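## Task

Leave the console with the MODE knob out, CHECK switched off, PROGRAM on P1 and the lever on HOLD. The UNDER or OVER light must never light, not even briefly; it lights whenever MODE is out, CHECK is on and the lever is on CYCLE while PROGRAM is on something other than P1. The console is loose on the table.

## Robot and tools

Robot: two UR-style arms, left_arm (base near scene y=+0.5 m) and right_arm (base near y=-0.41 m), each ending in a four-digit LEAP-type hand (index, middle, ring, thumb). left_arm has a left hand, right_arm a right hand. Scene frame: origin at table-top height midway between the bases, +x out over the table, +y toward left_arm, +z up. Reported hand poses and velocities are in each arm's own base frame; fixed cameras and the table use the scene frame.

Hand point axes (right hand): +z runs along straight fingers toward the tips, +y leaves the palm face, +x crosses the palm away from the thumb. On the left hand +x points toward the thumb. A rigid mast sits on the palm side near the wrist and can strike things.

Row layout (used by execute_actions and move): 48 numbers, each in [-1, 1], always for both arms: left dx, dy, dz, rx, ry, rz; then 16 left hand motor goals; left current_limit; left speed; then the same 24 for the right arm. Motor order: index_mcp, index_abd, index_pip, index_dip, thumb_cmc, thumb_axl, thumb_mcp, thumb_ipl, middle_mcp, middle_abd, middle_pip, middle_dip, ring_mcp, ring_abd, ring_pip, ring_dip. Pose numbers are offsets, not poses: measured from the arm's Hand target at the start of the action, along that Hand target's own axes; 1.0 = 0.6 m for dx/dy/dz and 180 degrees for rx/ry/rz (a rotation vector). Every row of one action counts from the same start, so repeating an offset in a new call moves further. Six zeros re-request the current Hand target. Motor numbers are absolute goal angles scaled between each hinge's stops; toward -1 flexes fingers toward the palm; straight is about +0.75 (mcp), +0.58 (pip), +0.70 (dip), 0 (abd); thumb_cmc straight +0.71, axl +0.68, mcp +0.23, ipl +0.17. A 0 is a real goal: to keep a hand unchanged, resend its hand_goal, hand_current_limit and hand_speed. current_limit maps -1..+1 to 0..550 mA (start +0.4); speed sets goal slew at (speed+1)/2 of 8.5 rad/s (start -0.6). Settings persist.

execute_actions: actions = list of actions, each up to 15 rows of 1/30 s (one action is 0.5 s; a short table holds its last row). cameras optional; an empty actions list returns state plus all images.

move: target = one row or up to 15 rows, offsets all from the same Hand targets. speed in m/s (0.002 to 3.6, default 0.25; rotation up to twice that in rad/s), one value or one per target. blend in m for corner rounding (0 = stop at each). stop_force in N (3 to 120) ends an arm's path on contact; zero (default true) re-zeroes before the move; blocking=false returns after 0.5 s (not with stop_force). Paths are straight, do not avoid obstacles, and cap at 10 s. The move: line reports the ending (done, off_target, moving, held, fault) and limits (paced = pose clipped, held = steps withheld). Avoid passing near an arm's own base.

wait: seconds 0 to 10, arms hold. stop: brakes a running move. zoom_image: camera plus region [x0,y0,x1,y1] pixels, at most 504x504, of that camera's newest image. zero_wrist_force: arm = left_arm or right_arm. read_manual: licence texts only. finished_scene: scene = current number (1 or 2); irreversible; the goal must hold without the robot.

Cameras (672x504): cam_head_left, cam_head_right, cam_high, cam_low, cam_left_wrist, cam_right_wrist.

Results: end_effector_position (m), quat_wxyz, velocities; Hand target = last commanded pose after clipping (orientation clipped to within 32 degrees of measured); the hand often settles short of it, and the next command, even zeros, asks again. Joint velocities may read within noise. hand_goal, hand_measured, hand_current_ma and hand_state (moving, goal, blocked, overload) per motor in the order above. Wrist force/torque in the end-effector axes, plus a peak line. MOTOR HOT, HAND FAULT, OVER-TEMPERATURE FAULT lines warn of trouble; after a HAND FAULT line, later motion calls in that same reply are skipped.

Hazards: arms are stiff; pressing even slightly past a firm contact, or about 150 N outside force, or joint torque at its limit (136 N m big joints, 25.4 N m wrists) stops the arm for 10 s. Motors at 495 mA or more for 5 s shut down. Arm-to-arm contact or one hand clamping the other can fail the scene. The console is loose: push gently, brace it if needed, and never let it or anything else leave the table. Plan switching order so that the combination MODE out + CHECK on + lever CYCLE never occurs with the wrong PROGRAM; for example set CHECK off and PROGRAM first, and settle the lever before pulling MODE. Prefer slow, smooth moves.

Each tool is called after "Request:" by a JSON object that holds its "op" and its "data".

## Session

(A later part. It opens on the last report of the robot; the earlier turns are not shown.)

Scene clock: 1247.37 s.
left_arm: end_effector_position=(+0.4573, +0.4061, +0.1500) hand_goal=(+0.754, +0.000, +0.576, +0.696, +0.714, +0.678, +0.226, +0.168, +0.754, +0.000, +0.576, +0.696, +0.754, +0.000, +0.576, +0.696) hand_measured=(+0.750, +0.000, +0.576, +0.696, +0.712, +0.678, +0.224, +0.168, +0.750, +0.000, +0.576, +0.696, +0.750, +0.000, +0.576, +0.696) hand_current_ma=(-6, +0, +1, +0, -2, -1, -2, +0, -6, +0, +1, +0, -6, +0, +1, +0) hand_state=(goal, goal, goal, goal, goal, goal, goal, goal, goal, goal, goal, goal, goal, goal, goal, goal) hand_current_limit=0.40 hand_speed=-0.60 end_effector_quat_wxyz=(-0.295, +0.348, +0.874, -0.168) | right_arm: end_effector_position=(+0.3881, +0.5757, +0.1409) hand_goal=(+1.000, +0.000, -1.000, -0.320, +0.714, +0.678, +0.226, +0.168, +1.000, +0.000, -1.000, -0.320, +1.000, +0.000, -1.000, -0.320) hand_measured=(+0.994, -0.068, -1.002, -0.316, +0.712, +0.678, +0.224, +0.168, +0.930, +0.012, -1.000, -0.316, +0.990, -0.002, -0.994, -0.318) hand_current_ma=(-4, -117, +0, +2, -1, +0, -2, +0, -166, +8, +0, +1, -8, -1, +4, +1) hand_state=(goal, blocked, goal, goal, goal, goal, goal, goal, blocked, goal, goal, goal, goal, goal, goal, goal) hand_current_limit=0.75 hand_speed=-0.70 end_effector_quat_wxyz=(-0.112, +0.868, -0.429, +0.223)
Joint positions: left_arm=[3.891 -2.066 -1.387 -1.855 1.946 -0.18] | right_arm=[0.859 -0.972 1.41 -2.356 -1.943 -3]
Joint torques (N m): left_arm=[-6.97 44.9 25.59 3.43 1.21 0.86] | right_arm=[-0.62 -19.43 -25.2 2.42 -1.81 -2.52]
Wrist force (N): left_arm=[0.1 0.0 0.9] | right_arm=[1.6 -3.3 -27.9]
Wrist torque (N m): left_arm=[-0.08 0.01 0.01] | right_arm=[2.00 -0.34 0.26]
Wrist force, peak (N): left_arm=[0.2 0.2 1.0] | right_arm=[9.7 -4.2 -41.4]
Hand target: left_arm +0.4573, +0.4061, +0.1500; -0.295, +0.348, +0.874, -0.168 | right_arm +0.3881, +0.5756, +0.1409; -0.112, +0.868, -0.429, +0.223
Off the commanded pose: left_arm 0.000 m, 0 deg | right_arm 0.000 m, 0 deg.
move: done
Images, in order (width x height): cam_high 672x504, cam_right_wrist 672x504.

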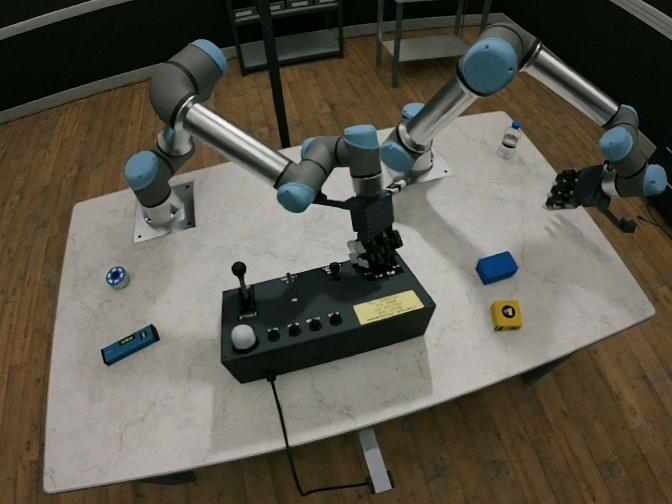

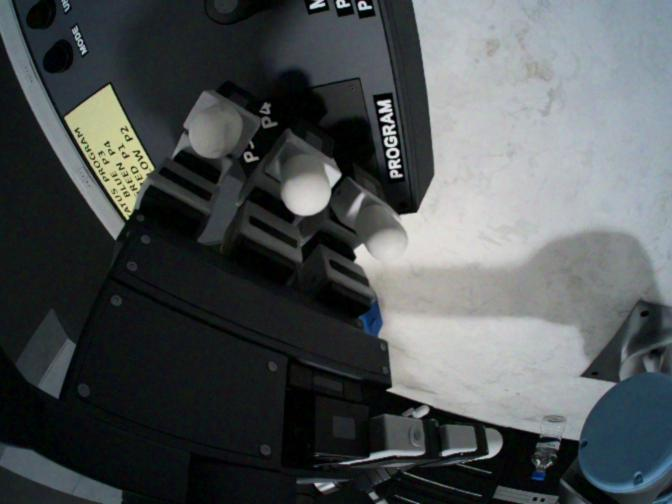

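Request:
{"op": "move", "data": {"target": [0,0,0,0,0,0, 0.754,0,0.576,0.696,0.714,0.678,0.226,0.168,0.754,0,0.576,0.696,0.754,0,0.576,0.696,0.4,-0.6, 0.0174,-0.0012,0.0017,0,0,-0.0444, 1.0,0,-1.0,-0.32,0.714,0.678,0.226,0.168,1.0,0,-1.0,-0.32,1.0,0,-1.0,-0.32,0.75,-0.7], "speed": 0.08, "cameras": ["cam_head_left","cam_high","cam_head_right"]}}

Request:
{"op": "zoom_image", "data": {"camera": "cam_high", "region": [340, 220, 420, 300]}}

Request:
{"op": "zoom_image", "data": {"camera": "cam_head_right", "region": [230, 150, 310, 230]}}

Scene clock: 1258.70 s.
left_arm: end_effector_position=(+0.4573, +0.4061, +0.1500) hand_goal=(+0.754, +0.000, +0.576, +0.696, +0.714, +0.678, +0.226, +0.168, +0.754, +0.000, +0.576, +0.696, +0.754, +0.000, +0.576, +0.696) hand_measured=(+0.750, +0.000, +0.576, +0.696, +0.712, +0.678, +0.224, +0.168, +0.750, +0.000, +0.576, +0.696, +0.750, +0.000, +0.576, +0.696) hand_current_ma=(-6, +0, +1, +0, -2, -1, -2, +0, -6, +0, +1, +0, -6, +0, +1, +0) hand_state=(goal, goal, goal, goal, goal, goal, goal, goal, goal, goal, goal, goal, goal, goal, goal, goal) hand_current_limit=0.40 hand_speed=-0.60 end_effector_quat_wxyz=(-0.295, +0.348, +0.874, -0.168) | right_arm: end_effector_position=(+0.3946, +0.5678, +0.1434) hand_goal=(+1.000, +0.000, -1.000, -0.320, +0.714, +0.678, +0.226, +0.168, +1.000, +0.000, -1.000, -0.320, +1.000, +0.000, -1.000, -0.320) hand_measured=(+1.000, -0.068, -1.002, -0.316, +0.712, +0.678, +0.224, +0.168, +0.930, +0.022, -1.000, -0.316, +0.990, -0.002, -0.994, -0.318) hand_current_ma=(+0, -117, +0, +2, -1, +0, -2, +0, -166, +22, +0, +1, -8, -1, +4, +1) hand_state=(goal, blocked, goal, goal, goal, goal, goal, goal, blocked, blocked, goal, goal, goal, goal, goal, goal) hand_current_limit=0.75 hand_speed=-0.70 end_effector_quat_wxyz=(-0.096, +0.896, -0.368, +0.230)
Joint positions: left_arm=[3.891 -2.066 -1.387 -1.855 1.946 -0.18] | right_arm=[0.86 -0.964 1.397 -2.351 -1.943 -3.139]
Joint torques (N m): left_arm=[-6.18 43.58 25.71 3.67 1.43 0.66] | right_arm=[-18.7 -2.65 -14.45 4.98 -5.91 -3.02]
Wrist force (N): left_arm=[-0.1 0.2 0.9] | right_arm=[-10.9 -9.3 -54.6]
Wrist torque (N m): left_arm=[-0.06 0.03 0.00] | right_arm=[3.88 -1.08 -0.50]
Wrist force, peak (N): left_arm=[0.1 0.2 1.1] | right_arm=[-10.9 -9.3 -54.6]
Hand target: left_arm +0.4573, +0.4061, +0.1500; -0.295, +0.348, +0.874, -0.168 | right_arm +0.3947, +0.5678, +0.1434; -0.096, +0.896, -0.368, +0.230
Off the commanded pose: left_arm 0.000 m, 0 deg | right_arm 0.000 m, 0 deg.
move: done
Images, in order (width x height): cam_head_left 672x504, cam_head_right 672x504, cam_high 672x504.

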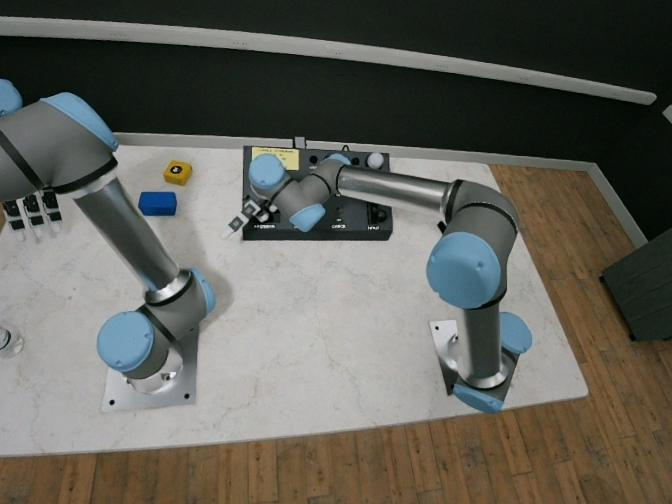

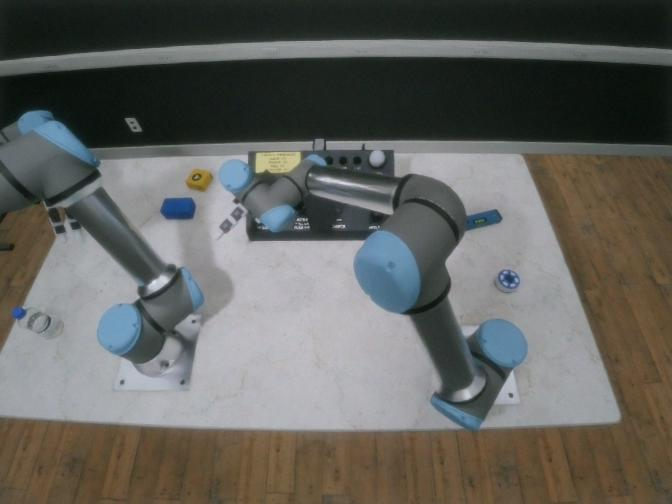

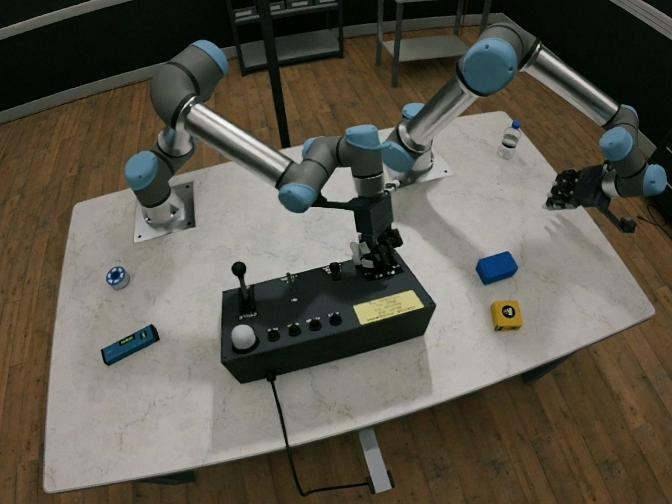

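Scaled by 6.300 from the camera's 672x504 image, which has a finer 960x720 frame.

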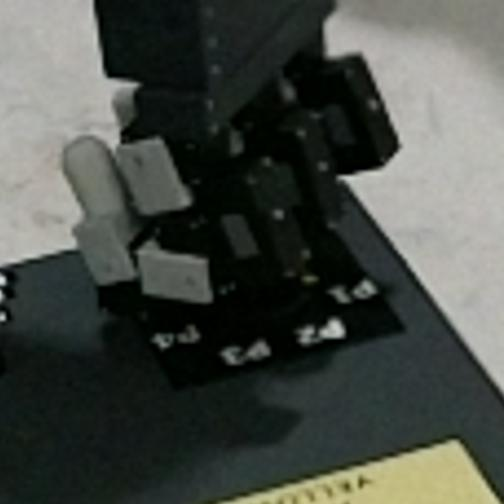

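Scaled by 6.300 from the camera's 672x504 image, which has a finer 960x720 frame.

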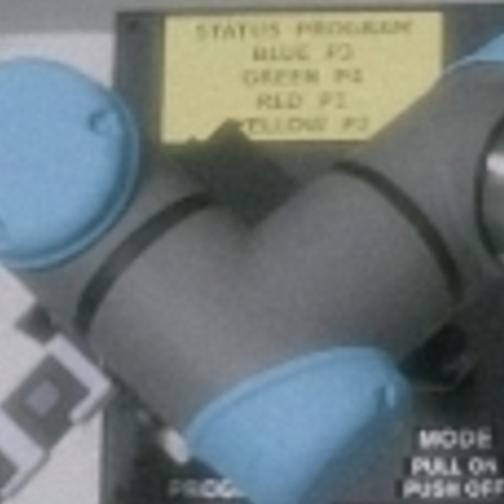

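Request:
{"op": "move", "data": {"target": [0,0,0,0,0,0, 0.754,0,0.576,0.696,0.714,0.678,0.226,0.168,0.754,0,0.576,0.696,0.754,0,0.576,0.696,0.4,-0.6, 0,0,-0.25,0,0,0, 1.0,0,-1.0,-0.32,0.714,0.678,0.226,0.168,1.0,0,-1.0,-0.32,1.0,0,-1.0,-0.32,0.75,-0.7], "speed": 0.1, "cameras": ["cam_right_wrist","cam_high","cam_head_left"]}}

Request:
{"op": "zoom_image", "data": {"camera": "cam_high", "region": [340, 220, 420, 300]}}

Scene clock: 1270.27 s.
left_arm: end_effector_position=(+0.4573, +0.4061, +0.1500) hand_goal=(+0.754, +0.000, +0.576, +0.696, +0.714, +0.678, +0.226, +0.168, +0.754, +0.000, +0.576, +0.696, +0.754, +0.000, +0.576, +0.696) hand_measured=(+0.750, +0.000, +0.576, +0.696, +0.712, +0.678, +0.224, +0.168, +0.750, +0.000, +0.576, +0.696, +0.750, +0.000, +0.576, +0.696) hand_current_ma=(-6, +0, +1, +0, -2, -1, -2, +0, -6, +0, +1, +0, -6, +0, +1, +0) hand_state=(goal, goal, goal, goal, goal, goal, goal, goal, goal, goal, goal, goal, goal, goal, goal, goal) hand_current_limit=0.40 hand_speed=-0.60 end_effector_quat_wxyz=(-0.295, +0.348, +0.874, -0.168) | right_arm: end_effector_position=(+0.3223, +0.5673, +0.2747) hand_goal=(+1.000, +0.000, -1.000, -0.320, +0.714, +0.678, +0.226, +0.168, +1.000, +0.000, -1.000, -0.320, +1.000, +0.000, -1.000, -0.320) hand_measured=(+1.000, -0.002, -1.000, -0.316, +0.712, +0.678, +0.224, +0.168, +0.992, +0.004, -1.000, -0.316, +0.990, -0.002, -0.994, -0.318) hand_current_ma=(+0, -1, +0, +2, -1, +0, -2, +0, -6, +1, +0, +1, -8, -1, +4, +1) hand_state=(goal, goal, goal, goal, goal, goal, goal, goal, goal, goal, goal, goal, goal, goal, goal, goal) hand_current_limit=0.75 hand_speed=-0.70 end_effector_quat_wxyz=(-0.096, +0.896, -0.368, +0.230)
Joint positions: left_arm=[3.891 -2.066 -1.387 -1.855 1.946 -0.18] | right_arm=[0.944 -1.142 1.314 -2.059 -1.971 -3.054]
Joint torques (N m): left_arm=[-6.01 44.85 25.67 3.61 1.35 1.14] | right_arm=[9.24 -52.67 -40.85 -0.64 -2.13 2.2]
Wrist force (N): left_arm=[0.0 0.3 0.6] | right_arm=[1.3 -0.6 1.3]
Wrist torque (N m): left_arm=[-0.01 0.02 0.00] | right_arm=[0.01 -0.10 0.06]
Wrist force, peak (N): left_arm=[0.0 0.4 1.0] | right_arm=[-10.7 -9.9 -55.5]
Hand target: left_arm +0.4573, +0.4061, +0.1500; -0.295, +0.348, +0.874, -0.168 | right_arm +0.3223, +0.5673, +0.2747; -0.096, +0.896, -0.368, +0.230
Off the commanded pose: left_arm 0.000 m, 0 deg | right_arm 0.000 m, 0 deg.
move: done
Images, in order (width x height): cam_head_left 672x504, cam_high 672x504, cam_right_wrist 672x504.

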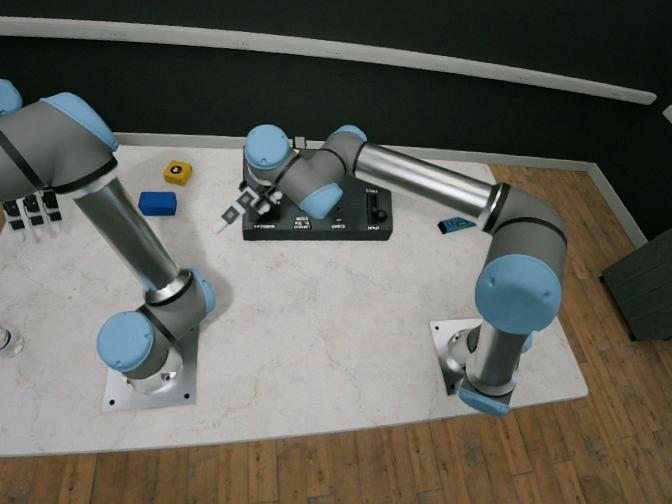

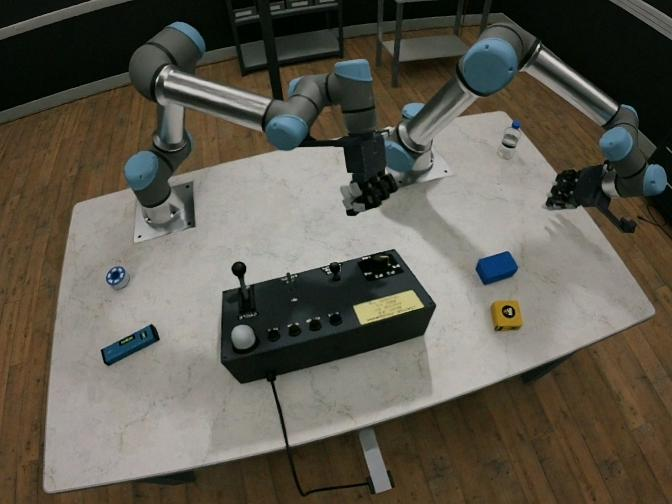

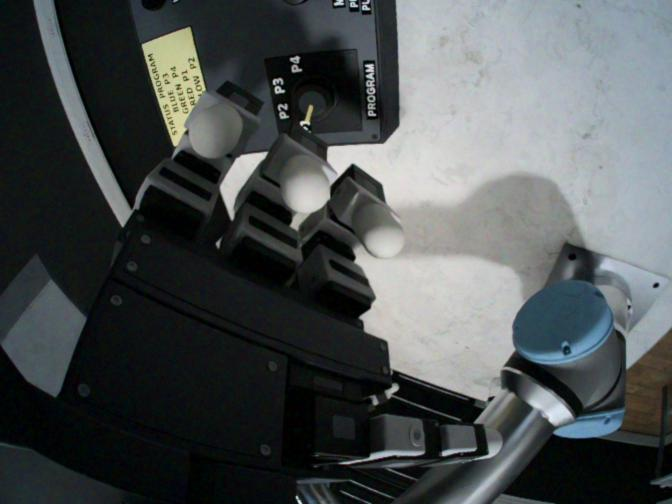

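Scaled by 6.300 from the camera's 672x504 image, which has a finer 960x720 frame.

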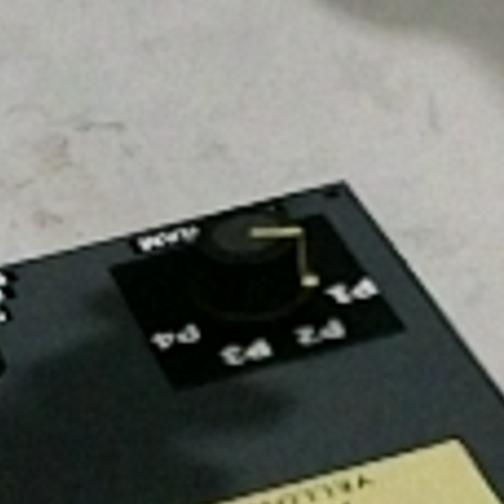

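Request:
{"op": "move", "data": {"target": [[0,0,0,0,0,0, 0.754,0,0.576,0.696,0.714,0.678,0.226,0.168,0.754,0,0.576,0.696,0.754,0,0.576,0.696,0.4,-0.6, 0,0,0,0,0,0, 0.754,0.167,0.576,-0.609,0.714,0.678,0.226,0.168,0.754,-0.167,0.576,-0.609,1.0,0,-1.0,-0.32,0.75,-0.6],[0,0,0,0,0,0, 0.754,0,0.576,0.696,0.714,0.678,0.226,0.168,0.754,0,0.576,0.696,0.754,0,0.576,0.696,0.4,-0.6, 0.1092,0.0692,0.1162,0,0,0.2517, 0.754,0.167,0.576,-0.609,0.714,0.678,0.226,0.168,0.754,-0.167,0.576,-0.609,1.0,0,-1.0,-0.32,0.75,-0.6]], "speed": 0.15, "cameras": ["cam_right_wrist","cam_high","cam_low","cam_head_left"]}}

Request:
{"op": "zoom_image", "data": {"camera": "cam_high", "region": [280, 200, 400, 320]}}

Request:
{"op": "zoom_image", "data": {"camera": "cam_right_wrist", "region": [230, 0, 530, 240]}}

Scene clock: 1371.80 s.
left_arm: end_effector_position=(+0.4573, +0.4061, +0.1500) hand_goal=(+0.754, +0.000, +0.576, +0.696, +0.714, +0.678, +0.226, +0.168, +0.754, +0.000, +0.576, +0.696, +0.754, +0.000, +0.576, +0.696) hand_measured=(+0.750, +0.000, +0.576, +0.696, +0.712, +0.678, +0.224, +0.168, +0.750, +0.000, +0.576, +0.696, +0.750, +0.000, +0.576, +0.696) hand_current_ma=(-6, +0, +1, +0, -2, -1, -2, +0, -6, +0, +1, +0, -6, +0, +1, +0) hand_state=(goal, goal, goal, goal, goal, goal, goal, goal, goal, goal, goal, goal, goal, goal, goal, goal) hand_current_limit=0.40 hand_speed=-0.60 end_effector_quat_wxyz=(-0.295, +0.348, +0.874, -0.168) | right_arm: end_effector_position=(+0.3713, +0.4920, +0.2219) hand_goal=(+0.754, +0.168, +0.576, -0.608, +0.714, +0.678, +0.226, +0.168, +0.754, -0.166, +0.576, -0.608, +1.000, +0.000, -1.000, -0.320) hand_measured=(+0.752, +0.166, +0.572, -0.604, +0.712, +0.678, +0.224, +0.168, +0.752, -0.162, +0.572, -0.604, +0.990, -0.002, -0.994, -0.318) hand_current_ma=(-1, -1, -2, +2, -1, +0, -2, +0, -1, +1, -2, +1, -8, -1, +4, +1) hand_state=(goal, goal, goal, goal, goal, goal, goal, goal, goal, goal, goal, goal, goal, goal, goal, goal) hand_current_limit=0.75 hand_speed=-0.60 end_effector_quat_wxyz=(-0.177, +0.685, -0.684, +0.175)
Joint positions: left_arm=[3.891 -2.066 -1.387 -1.855 1.946 -0.18] | right_arm=[0.717 -1.32 1.709 -2.355 -1.891 -2.491]
Joint torques (N m): left_arm=[-6.54 44.1 25.62 3.58 1.4 1.01] | right_arm=[-8.69 -43.34 -10.89 -4.92 0.65 2.35]
Wrist force (N): left_arm=[0.3 0.3 0.8] | right_arm=[0.0 -1.5 2.0]
Wrist torque (N m): left_arm=[-0.03 -0.03 0.03] | right_arm=[-0.09 -0.11 -0.04]
Wrist force, peak (N): left_arm=[0.2 0.4 1.1] | right_arm=[0.3 -1.6 2.4]
Hand target: left_arm +0.4573, +0.4061, +0.1500; -0.295, +0.348, +0.874, -0.168 | right_arm +0.3713, +0.4920, +0.2219; -0.177, +0.685, -0.684, +0.175
Off the commanded pose: left_arm 0.000 m, 0 deg | right_arm 0.000 m, 0 deg.
move: done
Images, in order (width x height): cam_head_left 672x504, cam_high 672x504, cam_low 672x504, cam_right_wrist 672x504.

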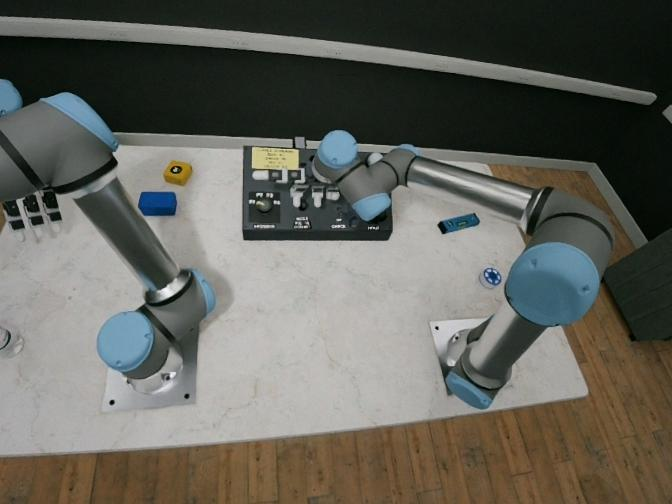

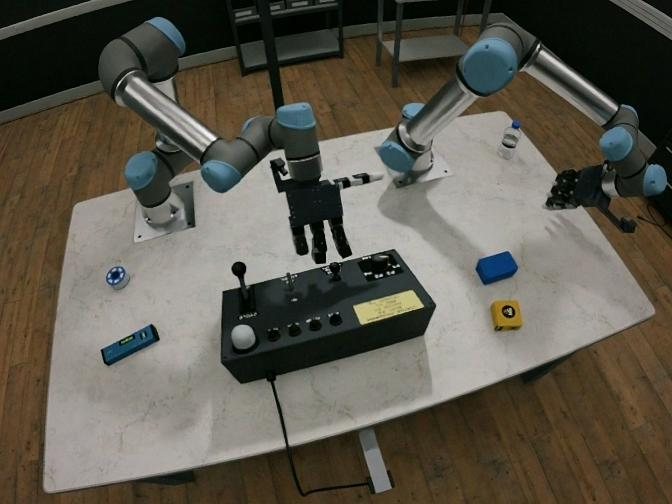

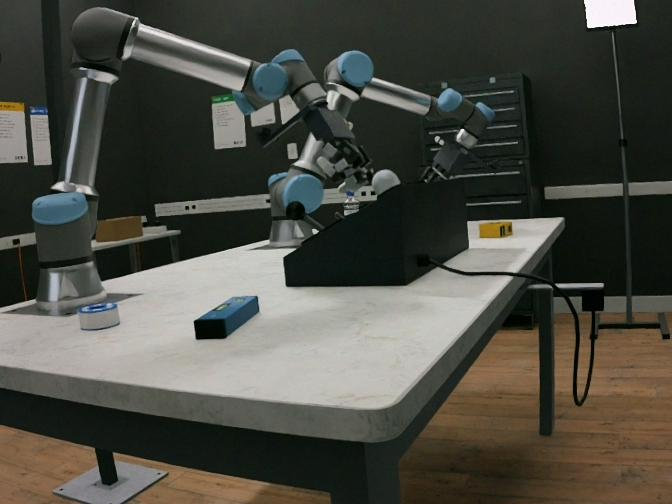

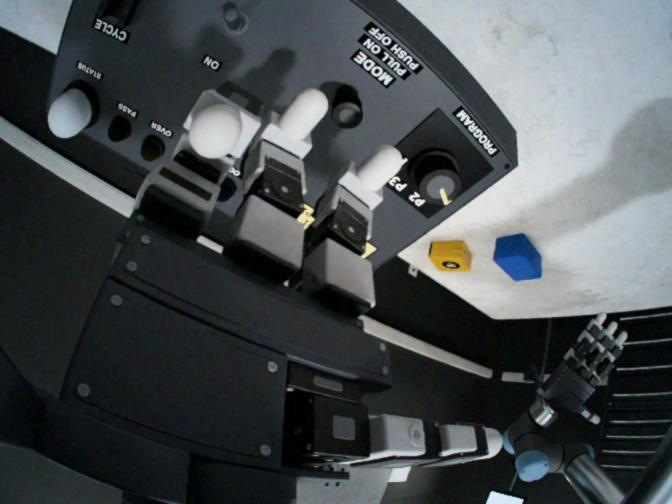

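Scaled by 4.200 from the camera's 672x504 image, which has a finer 960x720 frame.

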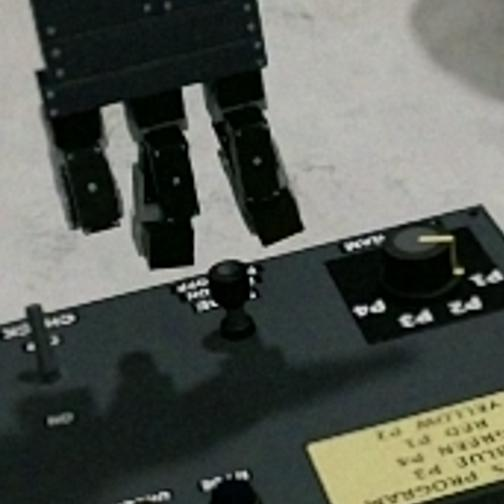

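Scaled by 1.680 from the camera's 672x504 image, which has a finer 960x720 frame.

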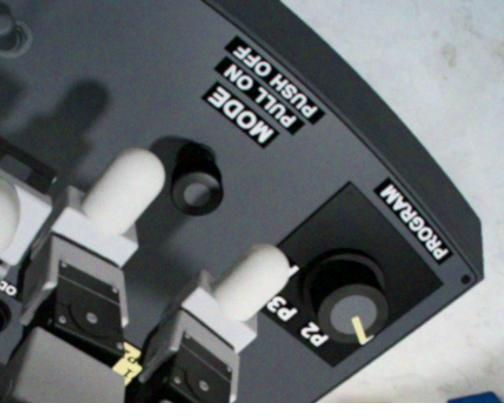

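Request:
{"op": "execute_actions", "data": {"actions": [], "cameras": ["cam_right_wrist","cam_high","cam_head_left"]}}

Scene clock: 1398.17 s.
left_arm: end_effector_position=(+0.4573, +0.4061, +0.1500) hand_goal=(+0.754, +0.000, +0.576, +0.696, +0.714, +0.678, +0.226, +0.168, +0.754, +0.000, +0.576, +0.696, +0.754, +0.000, +0.576, +0.696) hand_measured=(+0.750, +0.000, +0.576, +0.696, +0.712, +0.678, +0.224, +0.168, +0.750, +0.000, +0.576, +0.696, +0.750, +0.000, +0.576, +0.696) hand_current_ma=(-6, +0, +1, +0, -2, -1, -2, +0, -6, +0, +1, +0, -6, +0, +1, +0) hand_state=(goal, goal, goal, goal, goal, goal, goal, goal, goal, goal, goal, goal, goal, goal, goal, goal) hand_current_limit=0.40 hand_speed=-0.60 end_effector_quat_wxyz=(-0.295, +0.348, +0.874, -0.168) | right_arm: end_effector_position=(+0.3713, +0.4920, +0.2219) hand_goal=(+0.754, +0.168, +0.576, -0.608, +0.714, +0.678, +0.226, +0.168, +0.754, -0.166, +0.576, -0.608, +1.000, +0.000, -1.000, -0.320) hand_measured=(+0.752, +0.166, +0.572, -0.604, +0.712, +0.678, +0.224, +0.168, +0.752, -0.162, +0.572, -0.604, +0.990, -0.002, -0.994, -0.318) hand_current_ma=(-1, -1, -2, +2, -1, +0, -2, +0, -1, +1, -2, +1, -8, -1, +4, +1) hand_state=(goal, goal, goal, goal, goal, goal, goal, goal, goal, goal, goal, goal, goal, goal, goal, goal) hand_current_limit=0.75 hand_speed=-0.60 end_effector_quat_wxyz=(-0.177, +0.685, -0.684, +0.175)
Joint positions: left_arm=[3.891 -2.066 -1.387 -1.855 1.946 -0.18] | right_arm=[0.717 -1.32 1.709 -2.355 -1.891 -2.491]
Joint velocities: within noise
Joint torques (N m): left_arm=[-7.71 44.87 26.26 3.47 1.36 1.24] | right_arm=[-8.99 -44.79 -12.36 -5.07 0.8 2.36]
Wrist force (N): left_arm=[0.1 0.2 0.8] | right_arm=[0.0 -1.4 2.2]
Wrist torque (N m): left_arm=[-0.04 0.01 0.01] | right_arm=[-0.10 -0.12 -0.03]
Wrist force, peak (N): left_arm=[0.1 0.4 1.0] | right_arm=[0.0 -1.7 2.2]
Hand target: left_arm +0.4573, +0.4061, +0.1500; -0.295, +0.348, +0.874, -0.168 | right_arm +0.3713, +0.4920, +0.2219; -0.177, +0.685, -0.684, +0.175
Off the commanded pose: left_arm 0.000 m, 0 deg | right_arm 0.000 m, 0 deg.
Images, in order (width x height): cam_head_left 672x504, cam_high 672x504, cam_right_wrist 672x504.

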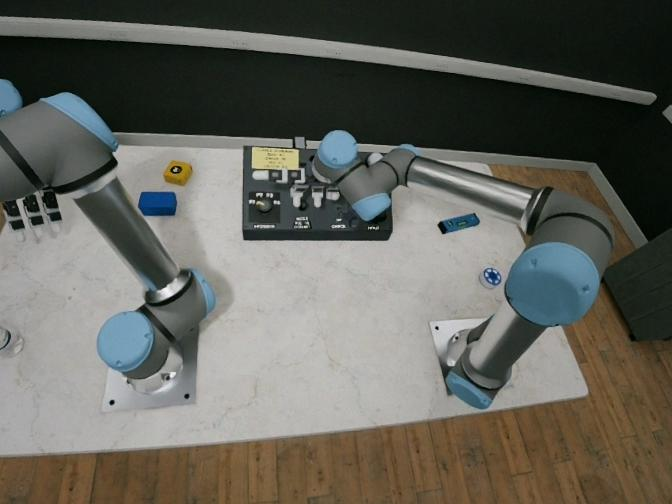

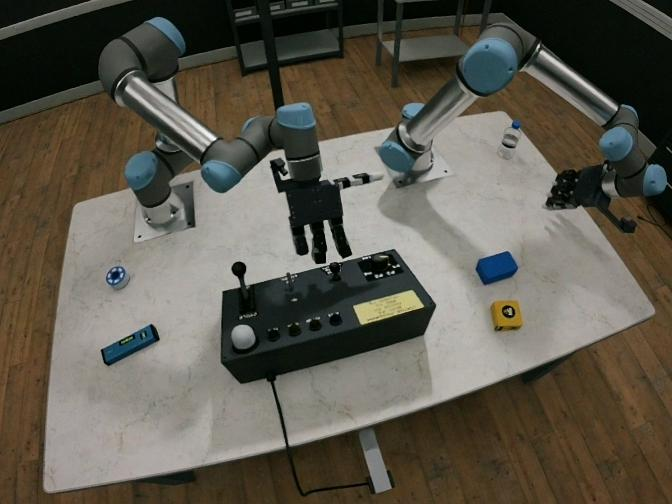

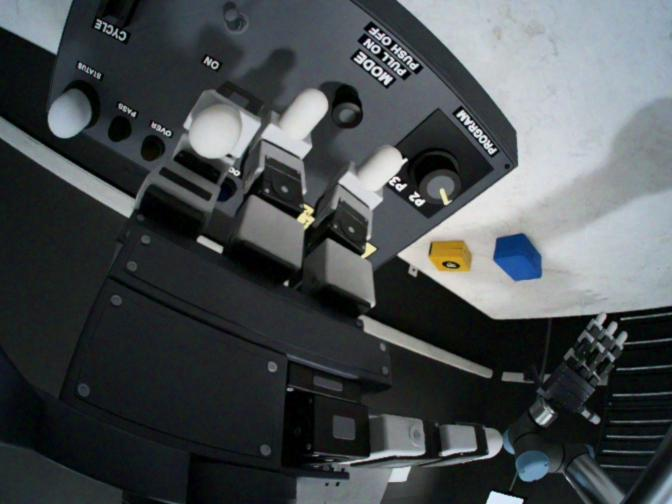

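Request:
{"op": "move", "data": {"target": [0,0,0,0,0,0,0.754,0,0.576,0.696,0.714,0.678,0.226,0.168,0.754,0,0.576,0.696,0.754,0,0.576,0.696,0.4,-0.6,-0.0045,-0.0025,0.0667,0,0,0,0.754,0.167,0.576,-0.609,0.714,0.678,0.226,0.168,0.754,-0.167,0.576,-0.609,1.0,0,-1.0,-0.32,0.75,-0.6], "speed": 0.03, "stop_force": 4, "cameras": ["cam_right_wrist","cam_high"]}}

Scene clock: 1412.83 s.
left_arm: end_effector_position=(+0.4573, +0.4061, +0.1500) hand_goal=(+0.754, +0.000, +0.576, +0.696, +0.714, +0.678, +0.226, +0.168, +0.754, +0.000, +0.576, +0.696, +0.754, +0.000, +0.576, +0.696) hand_measured=(+0.750, +0.000, +0.576, +0.696, +0.712, +0.678, +0.224, +0.168, +0.750, +0.000, +0.576, +0.696, +0.750, +0.000, +0.576, +0.696) hand_current_ma=(-6, +0, +1, +0, -2, -1, -2, +0, -6, +0, +1, +0, -6, +0, +1, +0) hand_state=(goal, goal, goal, goal, goal, goal, goal, goal, goal, goal, goal, goal, goal, goal, goal, goal) hand_current_limit=0.40 hand_speed=-0.60 end_effector_quat_wxyz=(-0.295, +0.348, +0.874, -0.168) | right_arm: end_effector_position=(+0.3919, +0.4948, +0.1875) hand_goal=(+0.754, +0.168, +0.576, -0.608, +0.714, +0.678, +0.226, +0.168, +0.754, -0.166, +0.576, -0.608, +1.000, +0.000, -1.000, -0.320) hand_measured=(+0.752, +0.166, +0.572, -0.604, +0.712, +0.678, +0.224, +0.168, +0.752, -0.162, +0.572, -0.604, +0.990, -0.002, -0.994, -0.318) hand_current_ma=(-1, -1, -2, +2, -1, +0, -2, +0, -1, +1, -2, +1, -8, -1, +4, +1) hand_state=(goal, goal, goal, goal, goal, goal, goal, goal, goal, goal, goal, goal, goal, goal, goal, goal) hand_current_limit=0.75 hand_speed=-0.60 end_effector_quat_wxyz=(-0.177, +0.685, -0.684, +0.175)
Joint positions: left_arm=[3.891 -2.066 -1.387 -1.855 1.946 -0.18] | right_arm=[0.697 -1.253 1.717 -2.437 -1.883 -2.51]
Joint torques (N m): left_arm=[-6.39 44.64 25.79 3.5 1.29 1.26] | right_arm=[-9.22 -29.05 -10.01 -4.97 0.79 -2.44]
Wrist force (N): left_arm=[-0.1 0.0 0.9] | right_arm=[0.0 -1.6 2.4]
Wrist torque (N m): left_arm=[-0.07 0.04 0.00] | right_arm=[-0.12 -0.13 0.08]
Wrist force, peak (N): left_arm=[0.2 0.3 1.1] | right_arm=[0.1 -1.5 2.7]
Hand target: left_arm +0.4573, +0.4061, +0.1500; -0.295, +0.348, +0.874, -0.168 | right_arm +0.3919, +0.4948, +0.1875; -0.177, +0.685, -0.684, +0.175
Off the commanded pose: left_arm 0.000 m, 0 deg | right_arm 0.000 m, 0 deg.
move: done
Images, in order (width x height): cam_high 672x504, cam_right_wrist 672x504.

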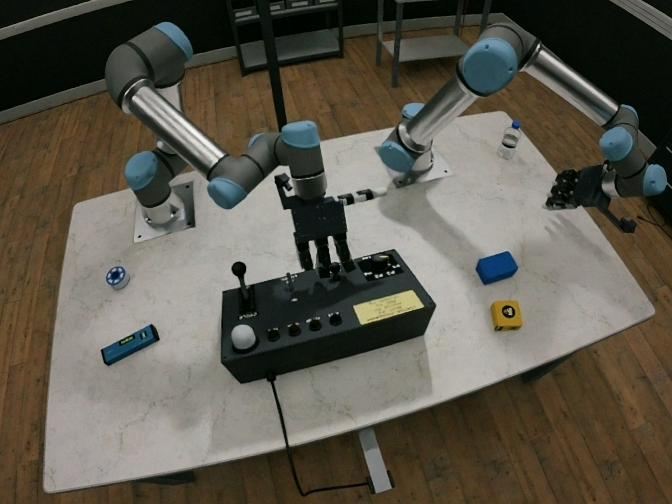

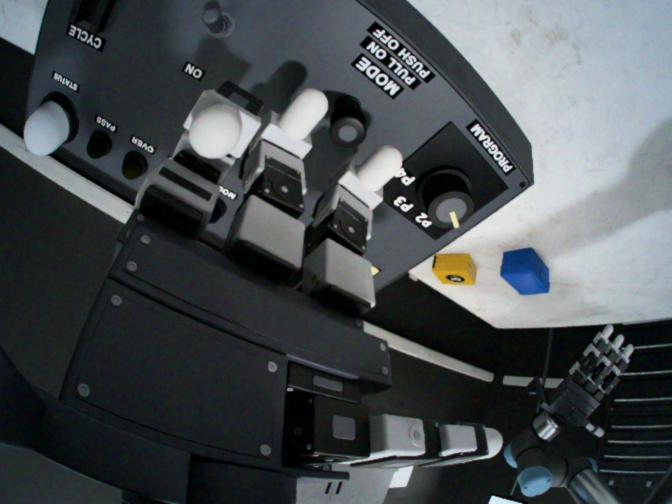

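Request:
{"op": "move", "data": {"target": [0,0,0,0,0,0,0.754,0,0.576,0.696,0.714,0.678,0.226,0.168,0.754,0,0.576,0.696,0.754,0,0.576,0.696,0.4,-0.6,-0.0008,0.005,0.048,0,0,0,0.754,0.167,0.576,-0.609,0.714,0.678,0.226,0.168,0.754,-0.167,0.576,-0.609,1.0,0,-1.0,-0.32,0.75,-0.6], "speed": 0.02, "stop_force": 4, "cameras": ["cam_right_wrist","cam_high"]}}

Request:
{"op": "zoom_image", "data": {"camera": "cam_high", "region": [270, 220, 410, 325]}}

Request:
{"op": "zoom_image", "data": {"camera": "cam_right_wrist", "region": [250, 50, 450, 200]}}

Scene clock: 1462.70 s.
left_arm: end_effector_position=(+0.4573, +0.4061, +0.1500) hand_goal=(+0.754, +0.000, +0.576, +0.696, +0.714, +0.678, +0.226, +0.168, +0.754, +0.000, +0.576, +0.696, +0.754, +0.000, +0.576, +0.696) hand_measured=(+0.750, +0.000, +0.576, +0.696, +0.712, +0.678, +0.224, +0.168, +0.750, +0.000, +0.576, +0.696, +0.750, +0.000, +0.576, +0.696) hand_current_ma=(-6, +0, +1, +0, -2, -1, -2, +0, -6, +0, +1, +0, -6, +0, +1, +0) hand_state=(goal, goal, goal, goal, goal, goal, goal, goal, goal, goal, goal, goal, goal, goal, goal, goal) hand_current_limit=0.40 hand_speed=-0.60 end_effector_quat_wxyz=(-0.295, +0.348, +0.874, -0.168) | right_arm: end_effector_position=(+0.4032, +0.4953, +0.1609) hand_goal=(+0.754, +0.168, +0.576, -0.608, +0.714, +0.678, +0.226, +0.168, +0.754, -0.166, +0.576, -0.608, +1.000, +0.000, -1.000, -0.320) hand_measured=(+0.752, +0.166, +0.572, -0.604, +0.712, +0.678, +0.224, +0.168, +0.752, -0.162, +0.572, -0.604, +0.990, -0.002, -0.994, -0.318) hand_current_ma=(-1, -1, -2, +2, -1, +0, -2, +0, -1, +1, -2, +1, -8, -1, +4, +1) hand_state=(goal, goal, goal, goal, goal, goal, goal, goal, goal, goal, goal, goal, goal, goal, goal, goal) hand_current_limit=0.75 hand_speed=-0.60 end_effector_quat_wxyz=(-0.177, +0.685, -0.684, +0.175)
Joint positions: left_arm=[3.891 -2.066 -1.387 -1.855 1.946 -0.18] | right_arm=[0.685 -1.207 1.73 -2.499 -1.879 -2.521]
Joint torques (N m): left_arm=[-6.57 43.36 24.23 3.76 1.34 1.09] | right_arm=[-10.3 -30.92 -10.13 -4.9 0.75 -2.14]
Wrist force (N): left_arm=[0.1 0.1 0.7] | right_arm=[-0.2 -1.2 2.0]
Wrist torque (N m): left_arm=[-0.04 0.01 0.01] | right_arm=[-0.08 -0.11 0.14]
Wrist force, peak (N): left_arm=[0.1 0.3 1.1] | right_arm=[0.1 -1.5 2.8]
Hand target: left_arm +0.4573, +0.4061, +0.1500; -0.295, +0.348, +0.874, -0.168 | right_arm +0.4032, +0.4953, +0.1609; -0.177, +0.685, -0.684, +0.175
Off the commanded pose: left_arm 0.000 m, 0 deg | right_arm 0.000 m, 0 deg.
move: done
Images, in order (width x height): cam_high 672x504, cam_right_wrist 672x504.

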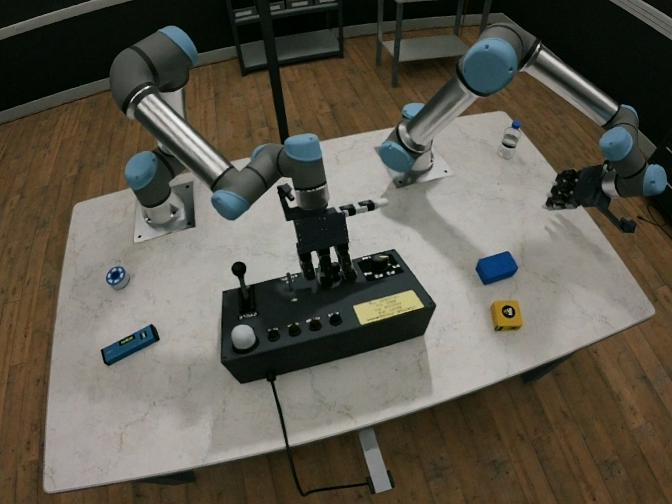

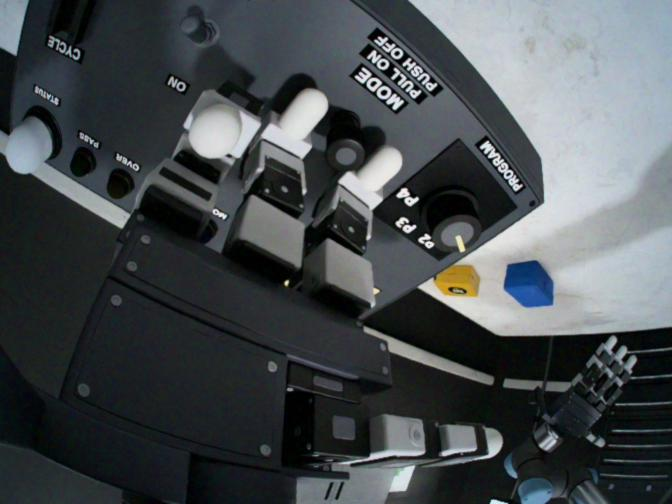

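Scaled by 3.600 from the camera's 672x504 image, which has a finer 960x720 frame.

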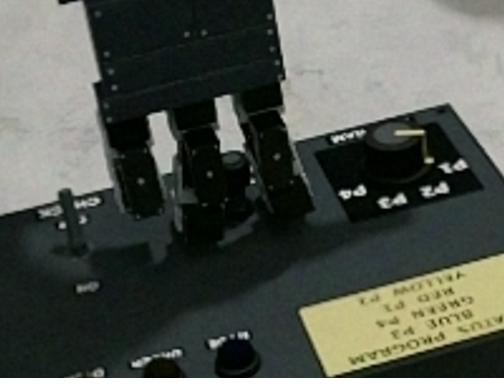

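Scaled by 2.520 from the camera's 672x504 image, which has a finer 960x720 frame.

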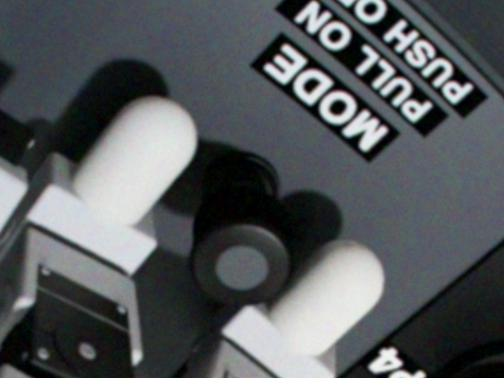

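Request:
{"op": "execute_actions", "data": {"actions": [[[0,0,0,0,0,0,0.754,0,0.576,0.696,0.714,0.678,0.226,0.168,0.754,0,0.576,0.696,0.754,0,0.576,0.696,0.4,-0.6,0,0,0,0,0,0,0.754,-0.3,0.576,-0.609,0.714,0.678,0.226,0.168,0.754,0.3,0.576,-0.609,1.0,0,-1.0,-0.32,0.75,-0.9]],[[0,0,0,0,0,0,0.754,0,0.576,0.696,0.714,0.678,0.226,0.168,0.754,0,0.576,0.696,0.754,0,0.576,0.696,0.4,-0.6,0,0,0,0,0,0,0.754,-0.3,0.576,-0.609,0.714,0.678,0.226,0.168,0.754,0.3,0.576,-0.609,1.0,0,-1.0,-0.32,0.75,-0.9]],[[0,0,0,0,0,0,0.754,0,0.576,0.696,0.714,0.678,0.226,0.168,0.754,0,0.576,0.696,0.754,0,0.576,0.696,0.4,-0.6,0,0,0,0,0,0,0.754,-0.3,0.576,-0.609,0.714,0.678,0.226,0.168,0.754,0.3,0.576,-0.609,1.0,0,-1.0,-0.32,0.75,-0.9]]], "cameras": ["cam_right_wrist","cam_high"]}}

Request:
{"op": "zoom_image", "data": {"camera": "cam_high", "region": [270, 220, 410, 325]}}

Request:
{"op": "zoom_image", "data": {"camera": "cam_right_wrist", "region": [250, 50, 450, 200]}}

Scene clock: 1481.73 s.
left_arm: end_effector_position=(+0.4573, +0.4061, +0.1500) hand_goal=(+0.754, +0.000, +0.576, +0.696, +0.714, +0.678, +0.226, +0.168, +0.754, +0.000, +0.576, +0.696, +0.754, +0.000, +0.576, +0.696) hand_measured=(+0.750, +0.000, +0.576, +0.696, +0.712, +0.678, +0.224, +0.168, +0.750, +0.000, +0.576, +0.696, +0.750, +0.000, +0.576, +0.696) hand_current_ma=(-6, +0, +1, +0, -2, -1, -2, +0, -6, +0, +1, +0, -6, +0, +1, +0) hand_state=(goal, goal, goal, goal, goal, goal, goal, goal, goal, goal, goal, goal, goal, goal, goal, goal) hand_current_limit=0.40 hand_speed=-0.60 end_effector_quat_wxyz=(-0.295, +0.348, +0.874, -0.168) | right_arm: end_effector_position=(+0.4032, +0.4953, +0.1609) hand_goal=(+0.754, -0.300, +0.576, -0.608, +0.714, +0.678, +0.226, +0.168, +0.754, +0.300, +0.576, -0.608, +1.000, +0.000, -1.000, -0.320) hand_measured=(+0.750, +0.022, +0.576, -0.604, +0.712, +0.678, +0.224, +0.168, +0.752, +0.058, +0.574, -0.604, +0.990, -0.002, -0.994, -0.318) hand_current_ma=(-2, +481, +0, +2, -1, +0, -2, +0, -1, -481, -1, +1, -8, -1, +4, +1) hand_state=(goal, blocked, goal, goal, goal, goal, goal, goal, goal, blocked, goal, goal, goal, goal, goal, goal) hand_current_limit=0.75 hand_speed=-0.90 end_effector_quat_wxyz=(-0.177, +0.685, -0.684, +0.175)
Joint positions: left_arm=[3.891 -2.066 -1.387 -1.855 1.946 -0.18] | right_arm=[0.685 -1.207 1.73 -2.499 -1.879 -2.521]
Joint torques (N m): left_arm=[-6.79 43.84 25.08 3.62 1.6 1.3] | right_arm=[-8.68 -32.86 -13.36 -2.18 -1.93 -2.3]
Wrist force (N): left_arm=[0.1 0.2 0.9] | right_arm=[-1.0 -0.4 3.4]
Wrist torque (N m): left_arm=[-0.06 0.02 0.01] | right_arm=[-0.16 -0.18 0.11]
Wrist force, peak (N): left_arm=[0.2 0.4 1.1] | right_arm=[-4.1 -0.7 3.2]
Hand target: left_arm +0.4573, +0.4061, +0.1500; -0.295, +0.348, +0.874, -0.168 | right_arm +0.4032, +0.4953, +0.1609; -0.177, +0.685, -0.684, +0.175
Off the commanded pose: left_arm 0.000 m, 0 deg | right_arm 0.000 m, 0 deg.
Step readings (end_effector_position of left_arm | right_arm):
0: (+0.4573, +0.4061, +0.1500) | (+0.4032, +0.4953, +0.1609)
1: (+0.4573, +0.4061, +0.1500) | (+0.4032, +0.4953, +0.1609)
2: (+0.4573, +0.4061, +0.1500) | (+0.4032, +0.4953, +0.1609)
4: (+0.4573, +0.4061, +0.1500) | (+0.4032, +0.4953, +0.1609)
8: (+0.4573, +0.4061, +0.1500) | (+0.4032, +0.4953, +0.1609)
15: (+0.4573, +0.4061, +0.1500) | (+0.4032, +0.4954, +0.1609)
16: (+0.4573, +0.4061, +0.1500) | (+0.4032, +0.4954, +0.1609)
17: (+0.4573, +0.4061, +0.1500) | (+0.4032, +0.4954, +0.1609)
19: (+0.4573, +0.4061, +0.1500) | (+0.4032, +0.4954, +0.1609)
23: (+0.4573, +0.4061, +0.1500) | (+0.4032, +0.4954, +0.1609)
30: (+0.4573, +0.4061, +0.1500) | (+0.4032, +0.4953, +0.1609)
31: (+0.4573, +0.4061, +0.1500) | (+0.4032, +0.4953, +0.1609)
32: (+0.4573, +0.4061, +0.1500) | (+0.4032, +0.4953, +0.1609)
34: (+0.4573, +0.4061, +0.1500) | (+0.4032, +0.4953, +0.1609)
38: (+0.4573, +0.4061, +0.1500) | (+0.4032, +0.4953, +0.1609)
45: (+0.4573, +0.4061, +0.1500) | (+0.4032, +0.4953, +0.1609)
Images, in order (width x height): cam_high 672x504, cam_right_wrist 672x504.

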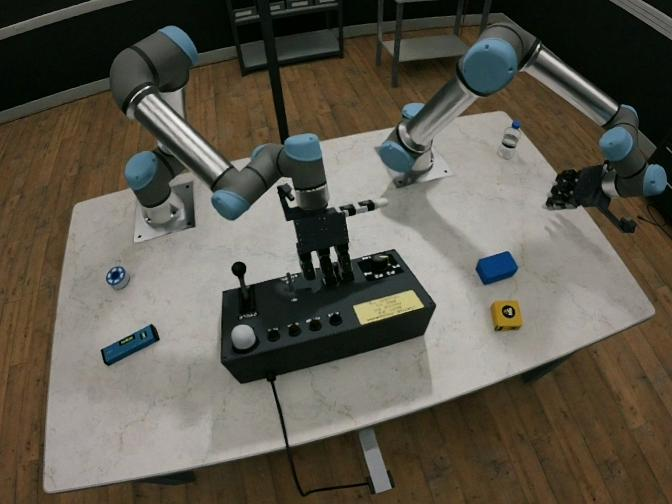

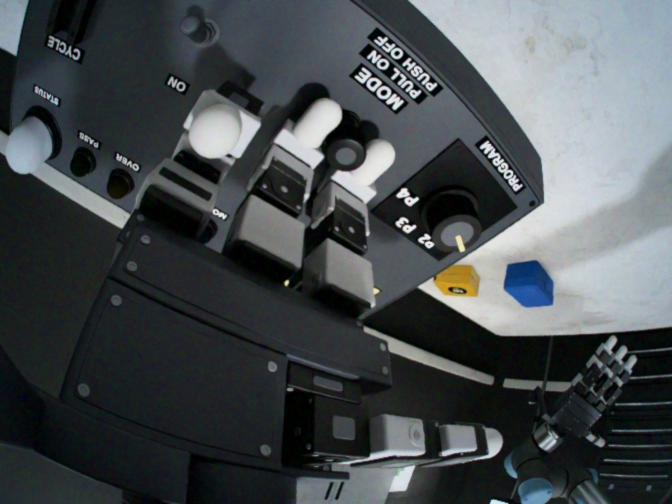

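Scaled by 3.600 from the camera's 672x504 image, which has a finer 960x720 frame.

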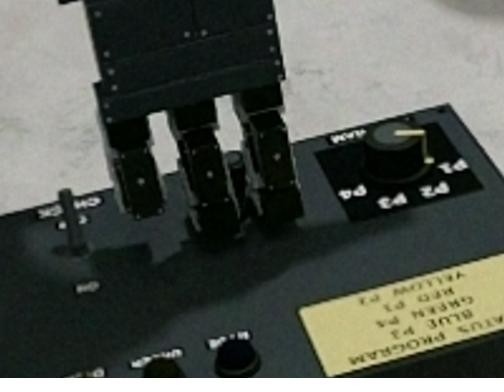

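Scaled by 2.520 from the camera's 672x504 image, which has a finer 960x720 frame.

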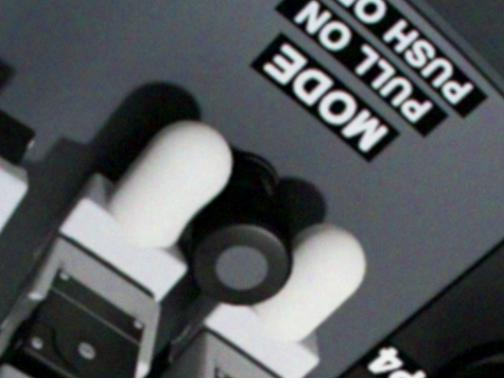

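Request:
{"op": "move", "data": {"target": [0,0,0,0,0,0,0.754,0,0.576,0.696,0.714,0.678,0.226,0.168,0.754,0,0.576,0.696,0.754,0,0.576,0.696,0.4,-0.6,0,0,-0.04,0,0,0,0.754,-0.3,0.576,-0.609,0.714,0.678,0.226,0.168,0.754,0.3,0.576,-0.609,1.0,0,-1.0,-0.32,0.75,-0.9], "speed": 0.01, "stop_force": 15, "cameras": ["cam_right_wrist","cam_high"]}}

Request:
{"op": "zoom_image", "data": {"camera": "cam_high", "region": [270, 220, 410, 325]}}

Request:
{"op": "zoom_image", "data": {"camera": "cam_right_wrist", "region": [250, 50, 450, 200]}}

Scene clock: 1506.57 s.
left_arm: end_effector_position=(+0.4573, +0.4061, +0.1500) hand_goal=(+0.754, +0.000, +0.576, +0.696, +0.714, +0.678, +0.226, +0.168, +0.754, +0.000, +0.576, +0.696, +0.754, +0.000, +0.576, +0.696) hand_measured=(+0.750, +0.000, +0.576, +0.696, +0.712, +0.678, +0.224, +0.168, +0.750, +0.000, +0.576, +0.696, +0.750, +0.000, +0.576, +0.696) hand_current_ma=(-6, +0, +1, +0, -2, -1, -2, +0, -6, +0, +1, +0, -6, +0, +1, +0) hand_state=(goal, goal, goal, goal, goal, goal, goal, goal, goal, goal, goal, goal, goal, goal, goal, goal) hand_current_limit=0.40 hand_speed=-0.60 end_effector_quat_wxyz=(-0.295, +0.348, +0.874, -0.168) | right_arm: end_effector_position=(+0.3916, +0.4953, +0.1819) hand_goal=(+0.754, -0.300, +0.576, -0.608, +0.714, +0.678, +0.226, +0.168, +0.754, +0.300, +0.576, -0.608, +1.000, +0.000, -1.000, -0.320) hand_measured=(+0.760, +0.022, +0.600, -0.568, +0.712, +0.678, +0.224, +0.168, +0.760, +0.062, +0.592, -0.584, +0.990, -0.002, -0.994, -0.318) hand_current_ma=(+3, +481, +29, +64, -1, +0, -2, +0, +5, -481, +16, +31, -8, -1, +4, +1) hand_state=(goal, blocked, blocked, blocked, goal, goal, goal, goal, goal, blocked, goal, blocked, goal, goal, goal, goal) hand_current_limit=0.75 hand_speed=-0.90 end_effector_quat_wxyz=(-0.177, +0.685, -0.684, +0.175)
Joint positions: left_arm=[3.891 -2.066 -1.387 -1.855 1.946 -0.18] | right_arm=[0.698 -1.247 1.724 -2.45 -1.884 -2.509]
Joint torques (N m): left_arm=[-7.52 42.9 26.53 3.77 1.48 1.19] | right_arm=[8.71 -54.24 -41.72 -1.49 -2 2.32]
Wrist force (N): left_arm=[0.3 0.3 0.8] | right_arm=[-1.7 0.7 12.7]
Wrist torque (N m): left_arm=[-0.03 -0.02 0.03] | right_arm=[-0.66 -0.26 -0.12]
Wrist force, peak (N): left_arm=[0.3 0.4 1.0] | right_arm=[-1.9 2.2 13.2]
Hand target: left_arm +0.4573, +0.4061, +0.1500; -0.295, +0.348, +0.874, -0.168 | right_arm +0.3916, +0.4953, +0.1819; -0.177, +0.685, -0.684, +0.175
Off the commanded pose: left_arm 0.000 m, 0 deg | right_arm 0.000 m, 0 deg.
move: done
Images, in order (width x height): cam_high 672x504, cam_right_wrist 672x504.

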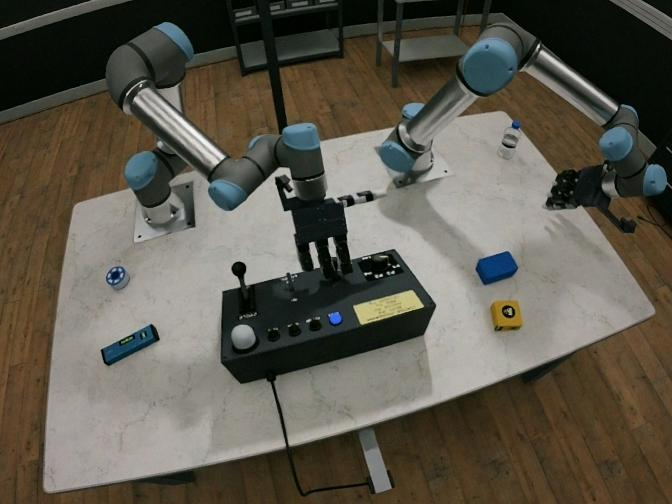

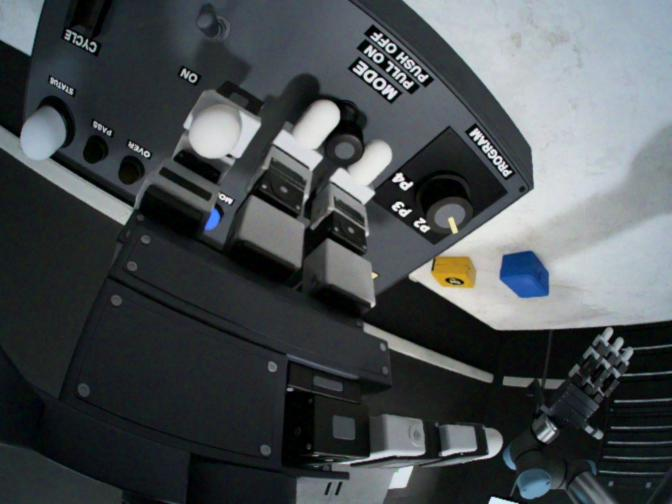

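Scaled by 3.600 from the camera's 672x504 image, which has a finer 960x720 frame.

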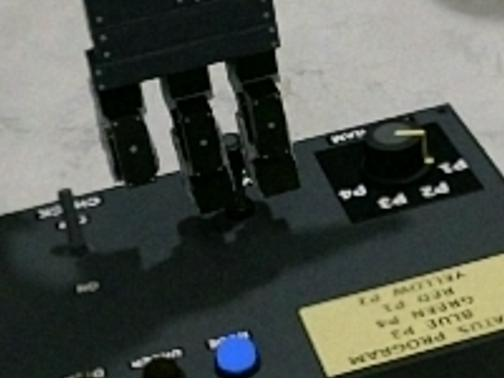

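Scaled by 2.520 from the camera's 672x504 image, which has a finer 960x720 frame.

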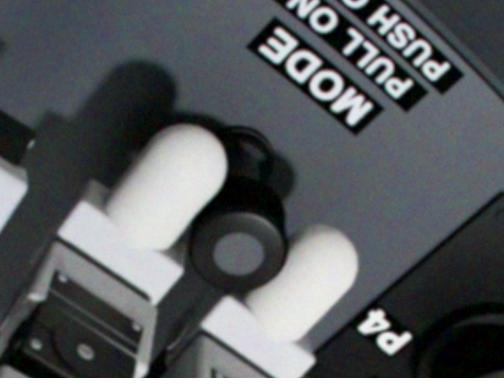

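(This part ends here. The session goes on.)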